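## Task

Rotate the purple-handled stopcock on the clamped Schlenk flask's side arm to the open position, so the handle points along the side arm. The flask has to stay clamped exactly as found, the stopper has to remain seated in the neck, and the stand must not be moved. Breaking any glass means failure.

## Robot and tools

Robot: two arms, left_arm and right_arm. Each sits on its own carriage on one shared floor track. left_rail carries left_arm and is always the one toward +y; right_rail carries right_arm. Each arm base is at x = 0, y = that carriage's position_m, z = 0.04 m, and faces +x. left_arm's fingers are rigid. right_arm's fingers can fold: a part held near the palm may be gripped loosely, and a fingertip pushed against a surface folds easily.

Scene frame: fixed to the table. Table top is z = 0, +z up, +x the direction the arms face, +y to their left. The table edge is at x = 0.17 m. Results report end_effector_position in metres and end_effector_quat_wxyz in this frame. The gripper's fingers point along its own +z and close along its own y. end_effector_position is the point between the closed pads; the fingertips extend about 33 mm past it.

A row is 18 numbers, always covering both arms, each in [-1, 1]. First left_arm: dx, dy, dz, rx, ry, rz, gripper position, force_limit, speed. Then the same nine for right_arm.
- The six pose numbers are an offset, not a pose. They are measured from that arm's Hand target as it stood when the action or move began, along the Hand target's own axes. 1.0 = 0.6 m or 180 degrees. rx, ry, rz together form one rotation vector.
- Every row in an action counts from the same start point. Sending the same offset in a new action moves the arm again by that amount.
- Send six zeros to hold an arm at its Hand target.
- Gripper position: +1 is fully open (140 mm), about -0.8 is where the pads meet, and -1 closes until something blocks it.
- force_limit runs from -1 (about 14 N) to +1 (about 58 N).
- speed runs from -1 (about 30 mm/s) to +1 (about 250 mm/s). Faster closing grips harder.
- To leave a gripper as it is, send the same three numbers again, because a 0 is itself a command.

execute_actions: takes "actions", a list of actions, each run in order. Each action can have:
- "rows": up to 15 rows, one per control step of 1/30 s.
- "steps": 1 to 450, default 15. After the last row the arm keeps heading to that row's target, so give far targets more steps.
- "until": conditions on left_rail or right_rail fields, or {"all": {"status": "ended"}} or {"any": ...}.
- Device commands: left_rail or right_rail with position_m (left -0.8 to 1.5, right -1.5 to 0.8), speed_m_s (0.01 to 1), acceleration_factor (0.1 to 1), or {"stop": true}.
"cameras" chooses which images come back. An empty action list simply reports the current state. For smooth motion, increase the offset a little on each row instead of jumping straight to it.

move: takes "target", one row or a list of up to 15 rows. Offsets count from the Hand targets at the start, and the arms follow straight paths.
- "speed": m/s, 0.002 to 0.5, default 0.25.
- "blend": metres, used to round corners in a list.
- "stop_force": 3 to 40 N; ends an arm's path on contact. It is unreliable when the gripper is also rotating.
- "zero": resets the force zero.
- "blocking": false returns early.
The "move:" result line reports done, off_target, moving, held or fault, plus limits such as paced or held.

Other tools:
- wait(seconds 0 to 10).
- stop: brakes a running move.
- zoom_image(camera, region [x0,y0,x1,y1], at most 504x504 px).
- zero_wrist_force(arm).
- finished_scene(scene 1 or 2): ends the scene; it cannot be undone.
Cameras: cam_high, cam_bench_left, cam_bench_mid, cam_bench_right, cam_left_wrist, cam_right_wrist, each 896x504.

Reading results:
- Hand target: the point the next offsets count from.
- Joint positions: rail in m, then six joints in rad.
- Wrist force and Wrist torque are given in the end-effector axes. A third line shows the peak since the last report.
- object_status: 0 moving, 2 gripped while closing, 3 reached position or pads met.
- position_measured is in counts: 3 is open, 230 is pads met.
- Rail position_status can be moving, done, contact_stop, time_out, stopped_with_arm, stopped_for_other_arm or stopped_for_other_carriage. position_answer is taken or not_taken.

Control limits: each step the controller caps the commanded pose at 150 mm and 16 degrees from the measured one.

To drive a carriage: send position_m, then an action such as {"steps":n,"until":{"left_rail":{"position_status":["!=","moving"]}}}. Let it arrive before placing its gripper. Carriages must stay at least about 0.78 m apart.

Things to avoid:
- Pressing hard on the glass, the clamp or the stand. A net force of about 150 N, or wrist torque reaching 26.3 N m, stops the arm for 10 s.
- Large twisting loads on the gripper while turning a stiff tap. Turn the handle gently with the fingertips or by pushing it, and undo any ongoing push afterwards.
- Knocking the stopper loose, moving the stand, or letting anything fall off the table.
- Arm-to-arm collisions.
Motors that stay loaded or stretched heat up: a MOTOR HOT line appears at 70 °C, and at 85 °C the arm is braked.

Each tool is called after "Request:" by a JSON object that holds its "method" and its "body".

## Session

Request:
{"method": "execute_actions", "body": {"actions": [], "cameras": ["cam_bench_mid", "cam_high", "cam_bench_right"]}}

Scene clock: 0.00 s.
left_arm: end_effector_position=(+0.3456, +0.6984, +0.5800) position_measured=3 object_status=3 end_effector_quat_wxyz=(+0.000, +1.000, +0.000, +0.000) | right_arm: end_effector_position=(+0.3456, -1.3351, +0.5800) position_measured=3 object_status=3 end_effector_quat_wxyz=(+0.000, +1.000, +0.000, +0.000)
Joint positions: left_arm=[0.671 -0.316 -1.725 0.971 -0.816 -1.571 2.826] | right_arm=[-1.362 -0.316 -1.725 0.971 -0.816 -1.571 2.826]
Joint velocities: within noise
Joint torques (N m): no reading
Wrist force (N): no reading
Wrist torque (N m): no reading
Wrist force, peak (N): no reading
Hand target: left_arm +0.3456, +0.6984, +0.5800; +0.000, +1.000, +0.000, +0.000 | right_arm +0.3456, -1.3351, +0.5800; +0.000, +1.000, +0.000, +0.000
Tool commands: left_gripper/position=+1.0 left_gripper/force_limit=+1.0 left_gripper/speed=+1.0 right_gripper/position=+1.0 right_gripper/force_limit=+1.0 right_gripper/speed=+1.0
left_rail: position_m=0.671 position_status=done
right_rail: position_m=-1.362 position_status=done
Images, in order (width x height): cam_high 896x504, cam_bench_mid 896x504, cam_bench_right 896x504.

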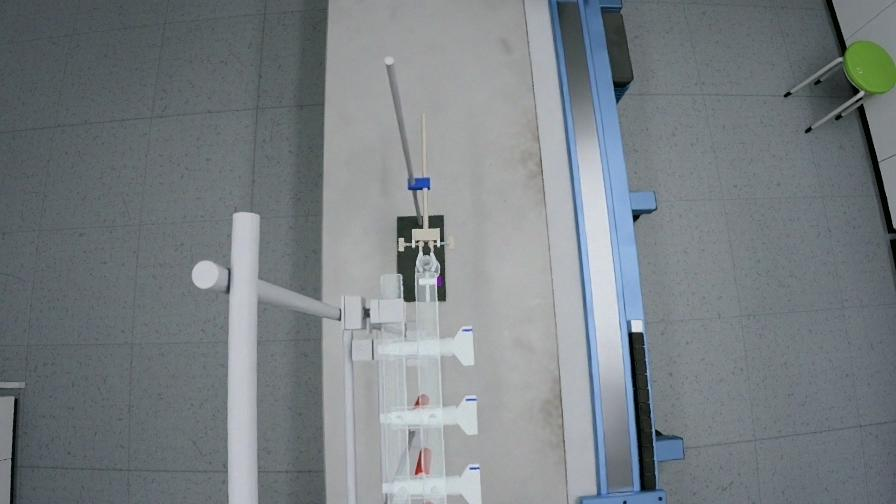

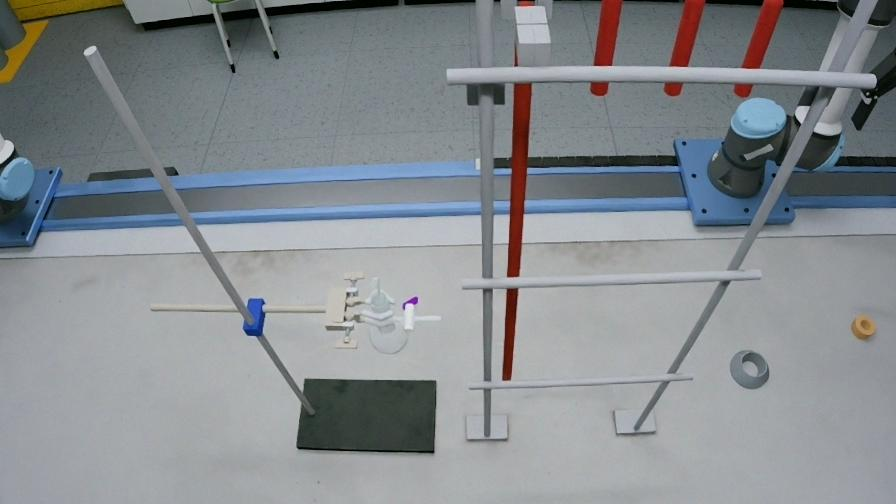

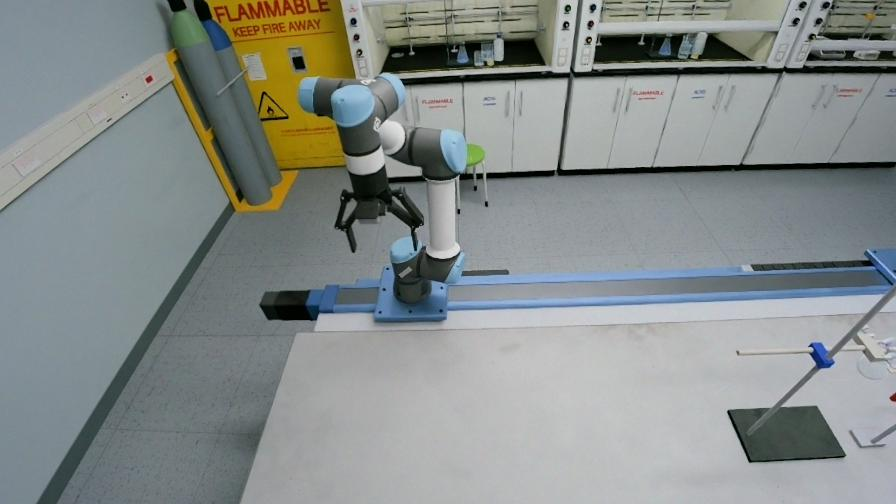

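Request:
{"method": "zoom_image", "body": {"camera": "cam_bench_mid", "region": [320, 250, 460, 370]}}

Request:
{"method": "zoom_image", "body": {"camera": "cam_high", "region": [370, 200, 510, 320]}}

Scaled by 3.600.

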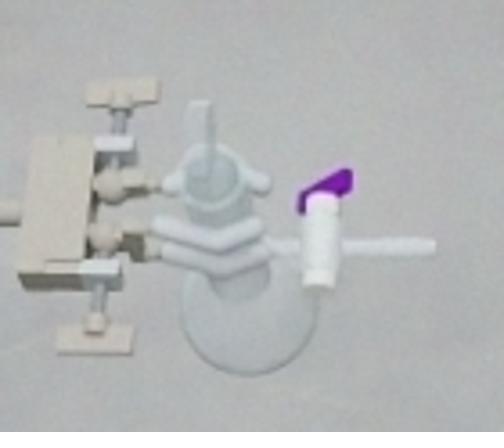

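Scaled by 3.600.

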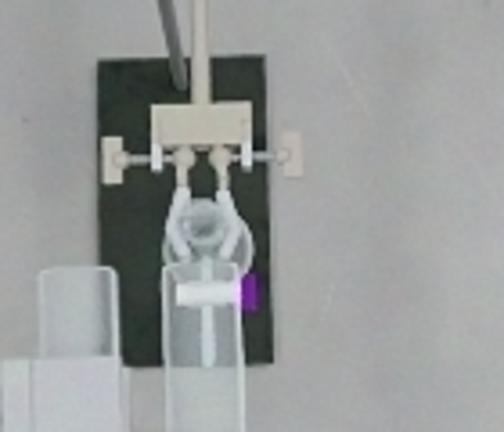

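Request:
{"method": "move", "body": {"target": [0,0,0,0,0,0,1,1,1, 0.0973,-0.3988,0.3467,-0.2044,0.4668,-0.1855,-0.45,-0.5,-0.3], "speed": 0.45, "blocking": false, "cameras": []}}

Request:
{"method": "execute_actions", "body": {"actions": [{"right_rail": {"position_m": -0.36}, "steps": 200, "until": {"all": {"status": "ended"}}}], "cameras": []}}

Request:
{"method": "wait", "body": {"seconds": 1.0, "cameras": ["cam_right_wrist", "cam_bench_mid"]}}

Scene clock: 15.47 s.
left_arm: end_effector_position=(+0.3456, +0.6984, +0.5800) position_measured=3 object_status=3 end_effector_quat_wxyz=(+0.000, +1.000, +0.000, +0.000) | right_arm: end_effector_position=(+0.3510, -1.3005, +0.5516) position_measured=77 object_status=0 end_effector_quat_wxyz=(+0.037, +0.994, +0.042, +0.090) end_effector_velocity=(+0.022, +0.120, -0.104) end_effector_angular_velocity=(-0.260, -0.665, +0.298)
Joint positions: left_arm=[0.671 -0.316 -1.725 0.971 -0.816 -1.571 2.826] | right_arm=[-1.362 -0.178 -1.902 1.265 -1.126 -1.604 2.875]
Joint velocities: left_arm=[within noise] | right_arm=[0 0.533 -0.577 1.007 -1.123 -0.18 0.205]
Joint torques (N m): left_arm=[-0.44 -13.74 -18.7 -3.75 0 0.15] | right_arm=[13.14 -18.33 0.94 -6.14 -2.31 3.28]
Wrist force (N): left_arm=[0.0 -0.2 0.5] | right_arm=[0.8 0.1 -0.5]
Wrist torque (N m): left_arm=[-0.04 -0.01 0.00] | right_arm=[0.04 -0.17 -0.03]
Wrist force, peak (N): left_arm=[0.0 -0.2 0.5] | right_arm=[0.4 0.9 -1.1]
Hand target: left_arm +0.3456, +0.6984, +0.5800; +0.000, +1.000, +0.000, +0.000 | right_arm +0.3580, -1.2841, +0.5357; +0.068, +0.984, +0.062, +0.155
Tool commands: left_gripper/position=+1.0 left_gripper/force_limit=+1.0 left_gripper/speed=+1.0 right_gripper/position=-0.45 right_gripper/force_limit=-0.5 right_gripper/speed=-0.3
Off the commanded pose: left_arm 0.000 m, 0 deg | right_arm 0.277 m, 85 deg.
left_rail: position_m=0.671 position_status=done
right_rail: position_m=-1.362 position_status=done
move: running
No camera images: "cameras" was empty.

Scene clock: 17.27 s.
left_arm: end_effector_position=(+0.3456, +0.6984, +0.5800) position_measured=3 object_status=3 end_effector_quat_wxyz=(+0.000, +1.000, +0.000, +0.000) | right_arm: end_effector_position=(+0.4007, -0.0972, +0.3686) position_measured=186 object_status=3 end_effector_quat_wxyz=(+0.274, +0.701, +0.264, +0.603) end_effector_velocity=(+0.017, +0.026, +0.007) end_effector_angular_velocity=(-0.047, -0.530, +0.136)
Joint positions: left_arm=[0.671 -0.316 -1.725 0.971 -0.816 -1.571 2.826] | right_arm=[-0.36 0.792 -1.525 2.473 -3.904 -2.42 2.496]
Joint velocities: left_arm=[within noise] | right_arm=[0.003 -0.028 0.668 0.03 -1.53 0.085 -0.657]
Joint torques (N m): left_arm=[-0.48 -13.4 -17.75 -3.93 0.11 0.14] | right_arm=[-9 -9.98 -10.17 -5.16 1.64 -3.78]
Wrist force (N): left_arm=[0.2 -0.1 0.3] | right_arm=[2.1 -1.5 1.1]
Wrist torque (N m): left_arm=[-0.02 -0.03 0.00] | right_arm=[-0.10 -0.51 0.00]
Wrist force, peak (N): left_arm=[0.3 0.0 0.5] | right_arm=[3.3 -3.3 0.7]
Hand target: left_arm +0.3456, +0.6984, +0.5800; +0.000, +1.000, +0.000, +0.000 | right_arm +0.4040, -0.0937, +0.3720; +0.284, +0.659, +0.257, +0.648
Tool commands: left_gripper/position=+1.0 left_gripper/force_limit=+1.0 left_gripper/speed=+1.0 right_gripper/position=-0.45 right_gripper/force_limit=-0.5 right_gripper/speed=-0.3
Off the commanded pose: left_arm 0.000 m, 0 deg | right_arm 0.006 m, 7 deg.
left_rail: position_m=0.671 position_status=done
right_rail: position_m=-0.360 position_status=done
earlier move: running; limits=paced
No camera images: "cameras" was empty.

Scene clock: 17.87 s.
left_arm: end_effector_position=(+0.3456, +0.6984, +0.5800) position_measured=3 object_status=3 end_effector_quat_wxyz=(+0.000, +1.000, +0.000, +0.000) | right_arm: end_effector_position=(+0.4039, -0.0935, +0.3720) position_measured=186 object_status=3 end_effector_quat_wxyz=(+0.284, +0.659, +0.257, +0.647) end_effector_velocity=(+0.000, +0.001, +0.001) end_effector_angular_velocity=(+0.000, -0.012, +0.003)
Joint positions: left_arm=[0.671 -0.316 -1.725 0.971 -0.816 -1.571 2.826] | right_arm=[-0.36 0.779 -1.382 2.469 -4.227 -2.39 2.358]
Joint velocities: left_arm=[within noise] | right_arm=[0 -0.002 0.013 -0.002 -0.029 0.005 -0.012]
Joint torques (N m): left_arm=[-0.63 -13.49 -17.51 -4.05 0.04 0.09] | right_arm=[-7.2 -13.38 -18.13 -3.01 1.6 -1.9]
Wrist force (N): left_arm=[0.1 0.1 0.4] | right_arm=[2.2 -0.7 0.8]
Wrist torque (N m): left_arm=[0.04 -0.03 0.00] | right_arm=[0.06 -0.53 -0.01]
Wrist force, peak (N): left_arm=[0.4 0.0 0.4] | right_arm=[2.2 -0.7 0.8]
Hand target: left_arm +0.3456, +0.6984, +0.5800; +0.000, +1.000, +0.000, +0.000 | right_arm +0.4040, -0.0935, +0.3720; +0.284, +0.659, +0.257, +0.648
Tool commands: left_gripper/position=+1.0 left_gripper/force_limit=+1.0 left_gripper/speed=+1.0 right_gripper/position=-0.45 right_gripper/force_limit=-0.5 right_gripper/speed=-0.3
Off the commanded pose: left_arm 0.000 m, 0 deg | right_arm 0.000 m, 0 deg.
left_rail: position_m=0.671 position_status=done
right_rail: position_m=-0.360 position_status=done
earlier move: done; limits=paced
wait: 0.60 of 1 s (the move ended)
camera_calibration:
cam_right_wrist: T_world_to_cam=[[-0.038032, -0.727999, 0.684523, -0.295449], [-0.339985, -0.634724, -0.693927, 0.348328], [0.939662, -0.259119, -0.223369, -0.175967], [0, 0, 0, 1]] pos_world=[0.272539, -0.0395907, 0.40465]
Images, in order (width x height): cam_bench_mid 896x504, cam_right_wrist 896x504.

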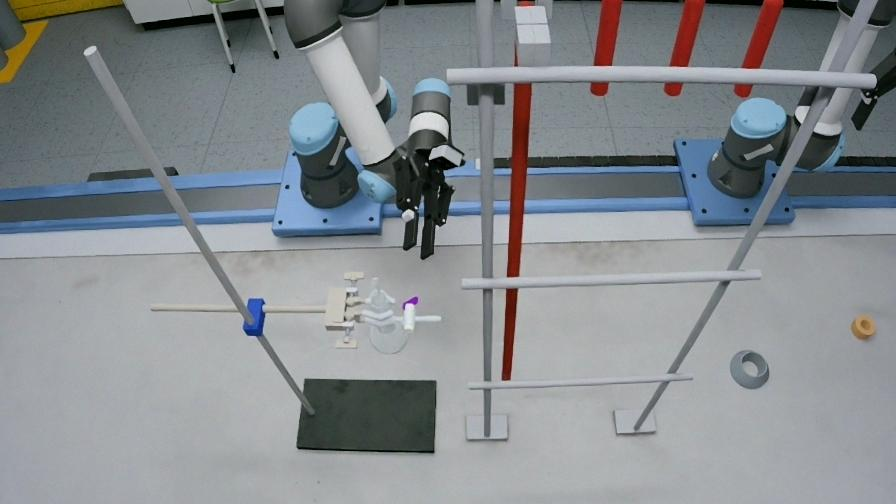

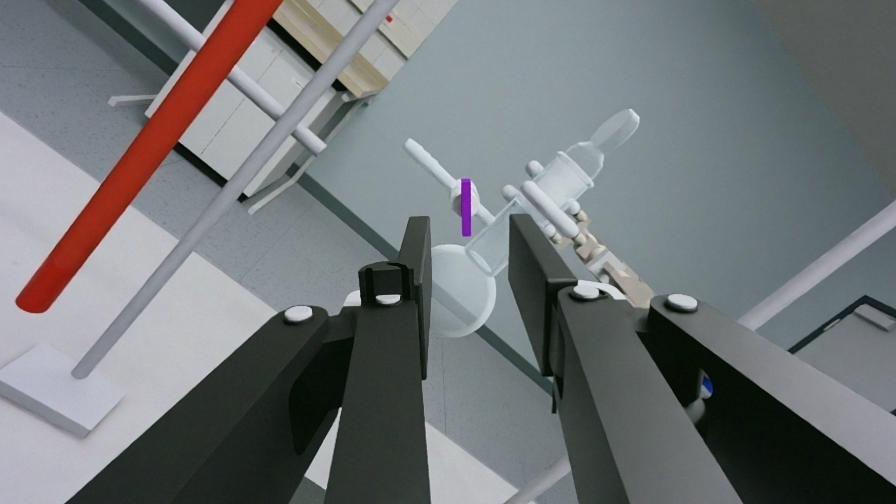

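Request:
{"method": "move", "body": {"target": [0,0,0,0,0,0,1,1,1, -0.0088,0.0057,0.1083,0,0,0,-0.45,-0.5,-0.3], "speed": 0.18, "cameras": ["cam_right_wrist"]}}

Scene clock: 21.20 s.
left_arm: end_effector_position=(+0.3456, +0.6984, +0.5800) position_measured=3 object_status=3 end_effector_quat_wxyz=(+0.000, +1.000, +0.000, +0.000) | right_arm: end_effector_position=(+0.4686, -0.1022, +0.3707) position_measured=186 object_status=3 end_effector_quat_wxyz=(+0.284, +0.659, +0.257, +0.648)
Joint positions: left_arm=[0.671 -0.316 -1.725 0.971 -0.816 -1.571 2.826] | right_arm=[-0.36 0.603 -1.34 2.417 -4.218 -2.214 2.356]
Joint velocities: within noise
Joint torques (N m): left_arm=[-0.62 -13.78 -15.82 -4.55 0.12 0.07] | right_arm=[-8.41 -14.47 -19.7 -0.81 1.76 -2.01]
Wrist force (N): left_arm=[0.1 0.0 0.3] | right_arm=[1.9 -0.6 1.2]
Wrist torque (N m): left_arm=[0.01 -0.02 0.00] | right_arm=[0.06 -0.46 0.00]
Wrist force, peak (N): left_arm=[0.3 -0.1 0.6] | right_arm=[1.7 -0.7 2.7]
Hand target: left_arm +0.3456, +0.6984, +0.5800; +0.000, +1.000, +0.000, +0.000 | right_arm +0.4687, -0.1022, +0.3707; +0.284, +0.659, +0.257, +0.648
Off the commanded pose: left_arm 0.000 m, 0 deg | right_arm 0.000 m, 0 deg.
left_rail: position_m=0.671 position_status=done
right_rail: position_m=-0.360 position_status=done
move: done
camera_calibration:
cam_right_wrist: T_world_to_cam=[[-0.0386884, -0.727957, 0.684531, -0.298117], [-0.339074, -0.634835, -0.694272, 0.363561], [0.939964, -0.258967, -0.222271, -0.239785], [0, 0, 0, 1]] pos_world=[0.33713, -0.0483114, 0.403183]
Images, in order (width x height): cam_right_wrist 896x504.

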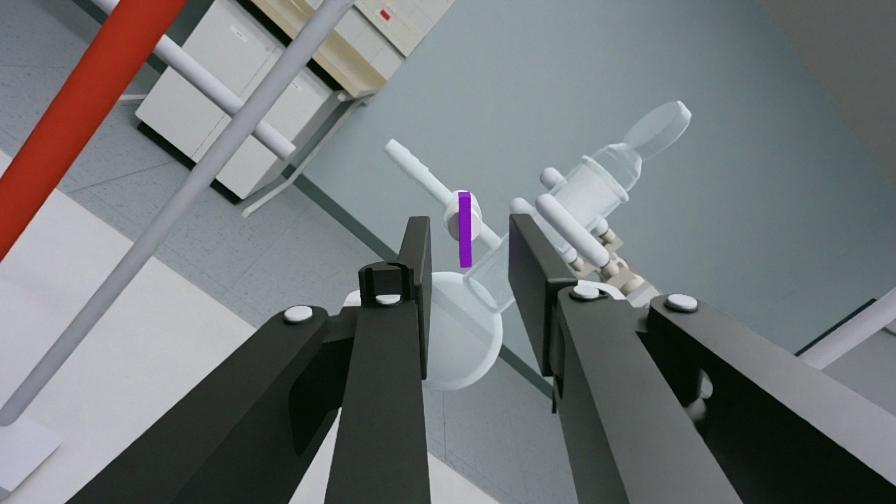

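Request:
{"method": "move", "body": {"target": [0,0,0,0,0,0,1,1,1, -0.0032,-0.0007,0.05,0,0,0,-0.45,-0.5,-0.3], "speed": 0.08, "stop_force": 8, "cameras": ["cam_right_wrist"]}}

Scene clock: 23.83 s.
left_arm: end_effector_position=(+0.3456, +0.6984, +0.5800) position_measured=3 object_status=3 end_effector_quat_wxyz=(+0.000, +1.000, +0.000, +0.000) | right_arm: end_effector_position=(+0.4986, -0.1045, +0.3690) position_measured=186 object_status=3 end_effector_quat_wxyz=(+0.284, +0.659, +0.257, +0.648)
Joint positions: left_arm=[0.671 -0.316 -1.725 0.971 -0.816 -1.571 2.826] | right_arm=[-0.36 0.54 -1.309 2.377 -4.21 -2.151 2.356]
Joint velocities: within noise
Joint torques (N m): left_arm=[0.03 -13.79 -15.09 -4.74 0.17 0.15] | right_arm=[-7.51 -17.03 -19.31 -0.88 1.56 -1.12]
Wrist force (N): left_arm=[0.3 -0.2 0.3] | right_arm=[1.8 -0.6 1.0]
Wrist torque (N m): left_arm=[-0.04 -0.06 0.00] | right_arm=[0.06 -0.45 -0.01]
Wrist force, peak (N): left_arm=[0.4 0.1 0.5] | right_arm=[2.0 -0.5 1.7]
Hand target: left_arm +0.3456, +0.6984, +0.5800; +0.000, +1.000, +0.000, +0.000 | right_arm +0.4986, -0.1045, +0.3690; +0.284, +0.659, +0.257, +0.648
Off the commanded pose: left_arm 0.000 m, 0 deg | right_arm 0.000 m, 0 deg.
left_rail: position_m=0.671 position_status=done
right_rail: position_m=-0.360 position_status=done
move: done
camera_calibration:
cam_right_wrist: T_world_to_cam=[[-0.0386749, -0.727941, 0.684549, -0.297486], [-0.339059, -0.634859, -0.694257, 0.371136], [0.93997, -0.258953, -0.222262, -0.268966], [0, 0, 0, 1]] pos_world=[0.367152, -0.0505821, 0.401526]
Images, in order (width x height): cam_right_wrist 896x504.

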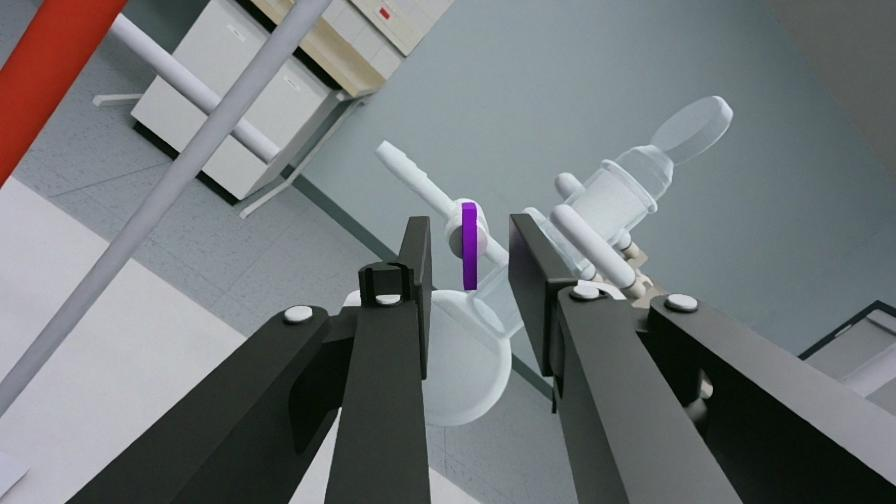

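Request:
{"method": "zero_wrist_force", "body": {"arm": "right_arm"}}

Request:
{"method": "execute_actions", "body": {"actions": [{"rows": [[0,0,0,0,0,0,1,1,1, 0,0,0,0,0,0,-1,-0.1,-1]], "steps": 38}], "cameras": ["cam_right_wrist"]}}

Wrist force sensor zeroed.

Scene clock: 25.87 s.
left_arm: end_effector_position=(+0.3456, +0.6984, +0.5800) position_measured=3 object_status=3 end_effector_quat_wxyz=(+0.000, +1.000, +0.000, +0.000) | right_arm: end_effector_position=(+0.4986, -0.1045, +0.3690) position_measured=224 object_status=2 end_effector_quat_wxyz=(+0.284, +0.659, +0.257, +0.648)
Joint positions: left_arm=[0.671 -0.316 -1.725 0.971 -0.816 -1.571 2.826] | right_arm=[-0.36 0.54 -1.309 2.377 -4.21 -2.151 2.356]
Joint velocities: within noise
Joint torques (N m): left_arm=[0.05 -13.44 -13.39 -4.77 0.1 0.18] | right_arm=[-7.44 -16.96 -15.08 -1.27 0.18 -0.97]
Wrist force (N, zeroed by zero_wrist_force on right_arm): left_arm=[0.1 -0.1 0.3] | right_arm=[0.2 -0.5 -0.1]
Wrist torque (N m, zeroed by zero_wrist_force on right_arm): left_arm=[-0.02 -0.03 0.00] | right_arm=[0.05 -0.02 -0.02]
Wrist force, peak (N, zeroed by zero_wrist_force on right_arm): left_arm=[0.3 0.1 0.6] | right_arm=[0.5 -0.6 -0.1]
Hand target: left_arm +0.3456, +0.6984, +0.5800; +0.000, +1.000, +0.000, +0.000 | right_arm +0.4986, -0.1045, +0.3690; +0.284, +0.659, +0.257, +0.648
Off the commanded pose: left_arm 0.000 m, 0 deg | right_arm 0.000 m, 0 deg.
left_rail: position_m=0.671 position_status=done
right_rail: position_m=-0.360 position_status=done
camera_calibration:
cam_right_wrist: T_world_to_cam=[[-0.0386617, -0.727941, 0.684549, -0.297488], [-0.339049, -0.634865, -0.694256, 0.371134], [0.939974, -0.258937, -0.222263, -0.268966], [0, 0, 0, 1]] pos_world=[0.367152, -0.0505792, 0.401526]
Images, in order (width x height): cam_right_wrist 896x504.

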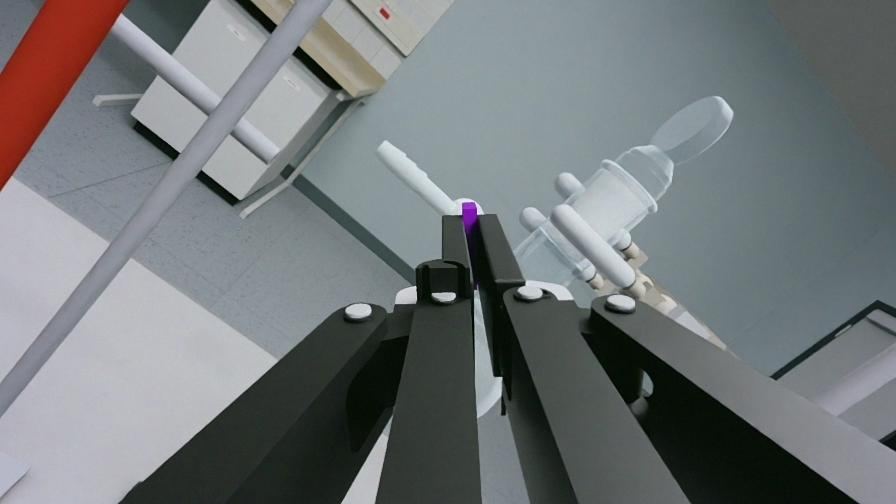

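Request:
{"method": "move", "body": {"target": [0,0,0,0,0,0,1,1,1, 0,0,0,0,0,-0.0833,-1,-0.1,-1], "speed": 0.2, "cameras": ["cam_right_wrist"]}}

Scene clock: 28.40 s.
left_arm: end_effector_position=(+0.3456, +0.6984, +0.5800) position_measured=3 object_status=3 end_effector_quat_wxyz=(+0.000, +1.000, +0.000, +0.000) | right_arm: end_effector_position=(+0.4986, -0.1045, +0.3690) position_measured=224 object_status=2 end_effector_quat_wxyz=(+0.366, +0.619, +0.341, +0.605)
Joint positions: left_arm=[0.671 -0.316 -1.725 0.971 -0.816 -1.571 2.826] | right_arm=[-0.36 0.54 -1.309 2.378 -4.21 -2.151 2.095]
Joint velocities: within noise
Joint torques (N m): left_arm=[-0.22 -13.53 -12.28 -4.77 0.23 0.15] | right_arm=[-1.72 -16.8 -20.53 -3.23 0.93 -2.07]
Wrist force (N, zeroed by zero_wrist_force on right_arm): left_arm=[0.1 -0.1 0.2] | right_arm=[-1.3 0.8 0.4]
Wrist torque (N m, zeroed by zero_wrist_force on right_arm): left_arm=[-0.01 -0.01 0.00] | right_arm=[0.06 0.07 0.14]
Wrist force, peak (N, zeroed by zero_wrist_force on right_arm): left_arm=[0.5 0.0 0.5] | right_arm=[-1.4 0.5 0.6]
Hand target: left_arm +0.3456, +0.6984, +0.5800; +0.000, +1.000, +0.000, +0.000 | right_arm +0.4986, -0.1045, +0.3690; +0.366, +0.619, +0.341, +0.605
Off the commanded pose: left_arm 0.000 m, 0 deg | right_arm 0.000 m, 0 deg.
left_rail: position_m=0.671 position_status=done
right_rail: position_m=-0.360 position_status=done
move: done
camera_calibration:
cam_right_wrist: T_world_to_cam=[[-0.0305432, -0.526319, 0.849739, -0.341424], [-0.345432, -0.792195, -0.503093, 0.2873], [0.937946, -0.308893, -0.157611, -0.297027], [0, 0, 0, 1]] pos_world=[0.36741, -0.0438498, 0.387845]
Images, in order (width x height): cam_right_wrist 896x504.

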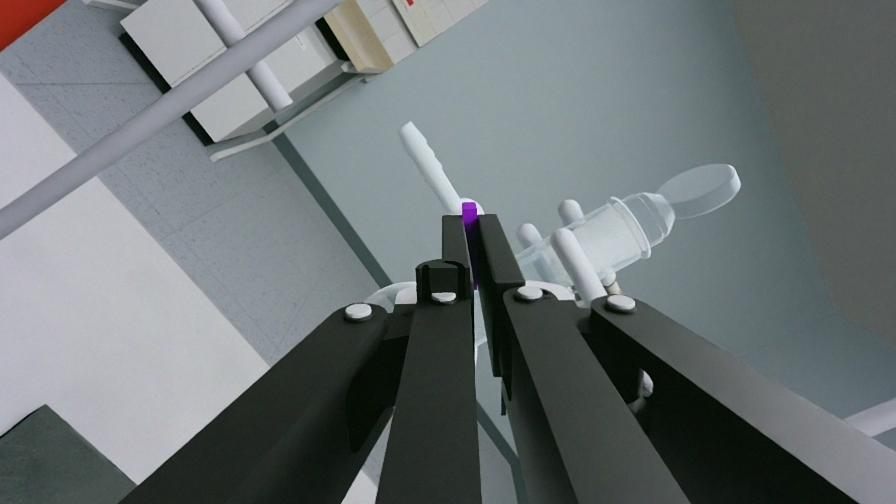

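Request:
{"method": "move", "body": {"target": [0,0,0,0,0,0,1,1,1, 0,0,0,0,0,-0.1667,-1,-0.1,-1], "speed": 0.25, "cameras": ["cam_right_wrist"]}}

Scene clock: 30.50 s.
left_arm: end_effector_position=(+0.3456, +0.6984, +0.5800) position_measured=3 object_status=3 end_effector_quat_wxyz=(+0.000, +1.000, +0.000, +0.000) | right_arm: end_effector_position=(+0.4986, -0.1045, +0.3690) position_measured=224 object_status=2 end_effector_quat_wxyz=(+0.510, +0.510, +0.490, +0.490)
Joint positions: left_arm=[0.671 -0.316 -1.725 0.971 -0.816 -1.571 2.826] | right_arm=[-0.36 0.54 -1.309 2.377 -4.21 -2.151 1.571]
Joint velocities: within noise
Joint torques (N m): left_arm=[0.11 -13.87 -13.16 -4.81 0.19 0.18] | right_arm=[-0.88 -15.54 -19.92 -2.73 1.09 -2.12]
Wrist force (N, zeroed by zero_wrist_force on right_arm): left_arm=[0.2 0.1 0.1] | right_arm=[-3.6 2.4 0.6]
Wrist torque (N m, zeroed by zero_wrist_force on right_arm): left_arm=[0.02 -0.06 0.00] | right_arm=[0.07 0.39 0.20]
Wrist force, peak (N, zeroed by zero_wrist_force on right_arm): left_arm=[0.5 -0.2 0.3] | right_arm=[-3.6 2.4 0.6]
Hand target: left_arm +0.3456, +0.6984, +0.5800; +0.000, +1.000, +0.000, +0.000 | right_arm +0.4986, -0.1045, +0.3690; +0.510, +0.510, +0.490, +0.490
Off the commanded pose: left_arm 0.000 m, 0 deg | right_arm 0.000 m, 0 deg.
left_rail: position_m=0.671 position_status=done
right_rail: position_m=-0.360 position_status=done
move: done
camera_calibration:
cam_right_wrist: T_world_to_cam=[[-0.010654, -0.0311892, 0.999457, -0.354858], [-0.351112, -0.935754, -0.0329441, 0.10168], [0.936273, -0.351272, -0.000981427, -0.358402], [0, 0, 0, 1]] pos_world=[0.367483, -0.0418172, 0.357663]
Images, in order (width x height): cam_right_wrist 896x504.

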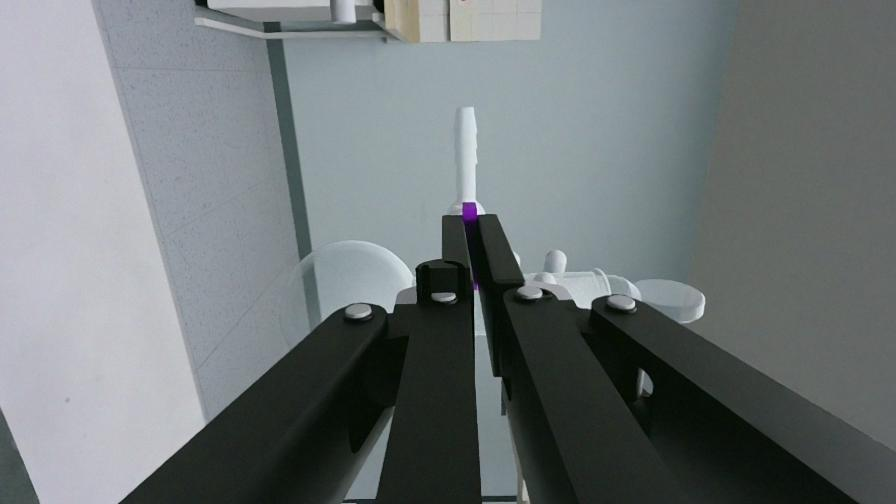

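Request:
{"method": "execute_actions", "body": {"actions": [{"rows": [[0,0,0,0,0,0,1,1,1, 0,0,0,0,0,0,-0.62,-0.5,-1]], "steps": 20}], "cameras": ["cam_right_wrist"]}}

Scene clock: 32.43 s.
left_arm: end_effector_position=(+0.3456, +0.6984, +0.5800) position_measured=3 object_status=3 end_effector_quat_wxyz=(+0.000, +1.000, +0.000, +0.000) | right_arm: end_effector_position=(+0.4986, -0.1045, +0.3690) position_measured=208 object_status=3 end_effector_quat_wxyz=(+0.510, +0.510, +0.490, +0.490)
Joint positions: left_arm=[0.671 -0.316 -1.725 0.971 -0.816 -1.571 2.826] | right_arm=[-0.36 0.54 -1.309 2.377 -4.21 -2.151 1.571]
Joint velocities: within noise
Joint torques (N m): left_arm=[-0.16 -14.1 -13.04 -4.82 0.23 0.08] | right_arm=[-7.03 -18.7 -15.68 -2.79 1.21 -1.64]
Wrist force (N, zeroed by zero_wrist_force on right_arm): left_arm=[0.0 -0.2 0.3] | right_arm=[-1.6 0.7 0.2]
Wrist torque (N m, zeroed by zero_wrist_force on right_arm): left_arm=[-0.03 -0.01 0.00] | right_arm=[0.10 0.39 0.09]
Wrist force, peak (N, zeroed by zero_wrist_force on right_arm): left_arm=[0.4 0.0 0.5] | right_arm=[-3.5 2.3 0.9]
Hand target: left_arm +0.3456, +0.6984, +0.5800; +0.000, +1.000, +0.000, +0.000 | right_arm +0.4986, -0.1045, +0.3690; +0.510, +0.510, +0.490, +0.490
Off the commanded pose: left_arm 0.000 m, 0 deg | right_arm 0.000 m, 0 deg.
left_rail: position_m=0.671 position_status=done
right_rail: position_m=-0.360 position_status=done
camera_calibration:
cam_right_wrist: T_world_to_cam=[[-0.010672, -0.0309509, 0.999464, -0.354824], [-0.351148, -0.935748, -0.0327273, 0.101608], [0.936259, -0.351309, -0.000882017, -0.358461], [0, 0, 0, 1]] pos_world=[0.367505, -0.0418329, 0.357643]
Images, in order (width x height): cam_right_wrist 896x504.

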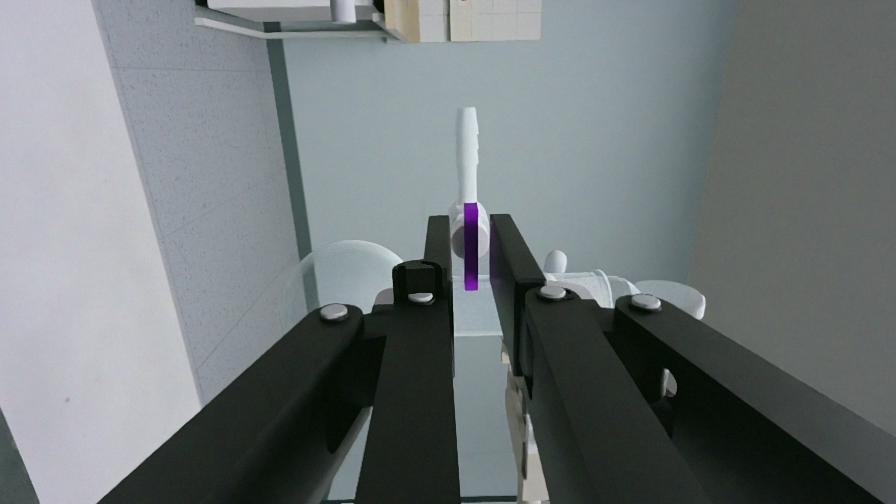

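Request:
{"method": "move", "body": {"target": [0,0,0,0,0,0,1,1,1, 0,0,-0.15,0,0,0,-0.62,-0.5,-1], "speed": 0.2, "cameras": ["cam_right_wrist", "cam_bench_mid"]}}

Scene clock: 33.83 s.
left_arm: end_effector_position=(+0.3456, +0.6984, +0.5800) position_measured=3 object_status=3 end_effector_quat_wxyz=(+0.000, +1.000, +0.000, +0.000) | right_arm: end_effector_position=(+0.4087, -0.1009, +0.3690) position_measured=208 object_status=3 end_effector_quat_wxyz=(+0.510, +0.510, +0.490, +0.490)
Joint positions: left_arm=[0.671 -0.316 -1.725 0.971 -0.816 -1.571 2.826] | right_arm=[-0.36 0.745 -1.381 2.487 -4.247 -2.356 1.571]
Joint velocities: within noise
Joint torques (N m): left_arm=[0.12 -14.28 -12.52 -4.78 0.13 0.13] | right_arm=[7.46 -28.77 -6.35 -2.98 -0.95 -0.68]
Wrist force (N, zeroed by zero_wrist_force on right_arm): left_arm=[0.1 0.2 0.2] | right_arm=[-1.1 0.7 0.0]
Wrist torque (N m, zeroed by zero_wrist_force on right_arm): left_arm=[0.05 -0.03 0.00] | right_arm=[0.12 0.29 0.08]
Wrist force, peak (N, zeroed by zero_wrist_force on right_arm): left_arm=[0.3 0.0 0.5] | right_arm=[-1.3 0.7 1.8]
Hand target: left_arm +0.3456, +0.6984, +0.5800; +0.000, +1.000, +0.000, +0.000 | right_arm +0.4087, -0.1009, +0.3690; +0.510, +0.510, +0.490, +0.490
Off the commanded pose: left_arm 0.000 m, 0 deg | right_arm 0.000 m, 0 deg.
left_rail: position_m=0.671 position_status=done
right_rail: position_m=-0.360 position_status=done
move: done
camera_calibration:
cam_right_wrist: T_world_to_cam=[[-0.0106716, -0.0309202, 0.999465, -0.35567], [-0.351127, -0.935757, -0.0326983, 0.073398], [0.936267, -0.351288, -0.000870841, -0.273066], [0, 0, 0, 1]] pos_world=[0.277639, -0.0382393, 0.357642]
Images, in order (width x height): cam_bench_mid 896x504, cam_right_wrist 896x504.

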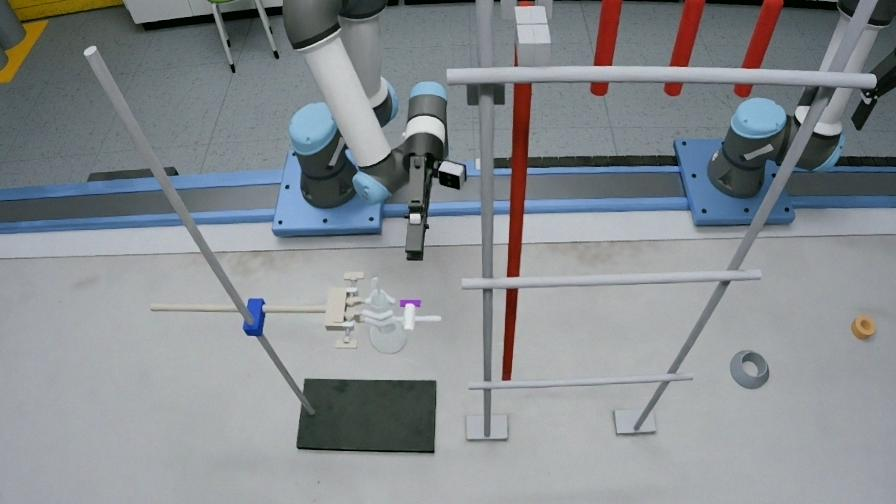

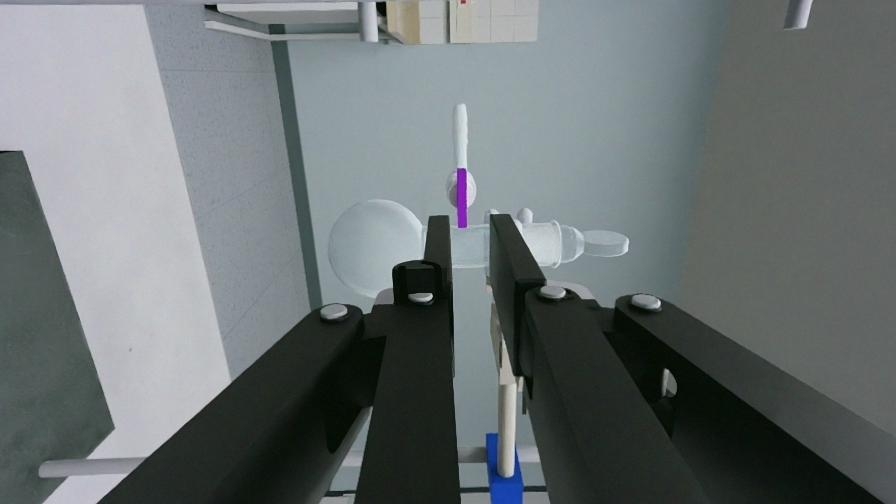

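Request:
{"method": "finished_scene", "body": {"scene": 2}}

The scene is finished: the task was done.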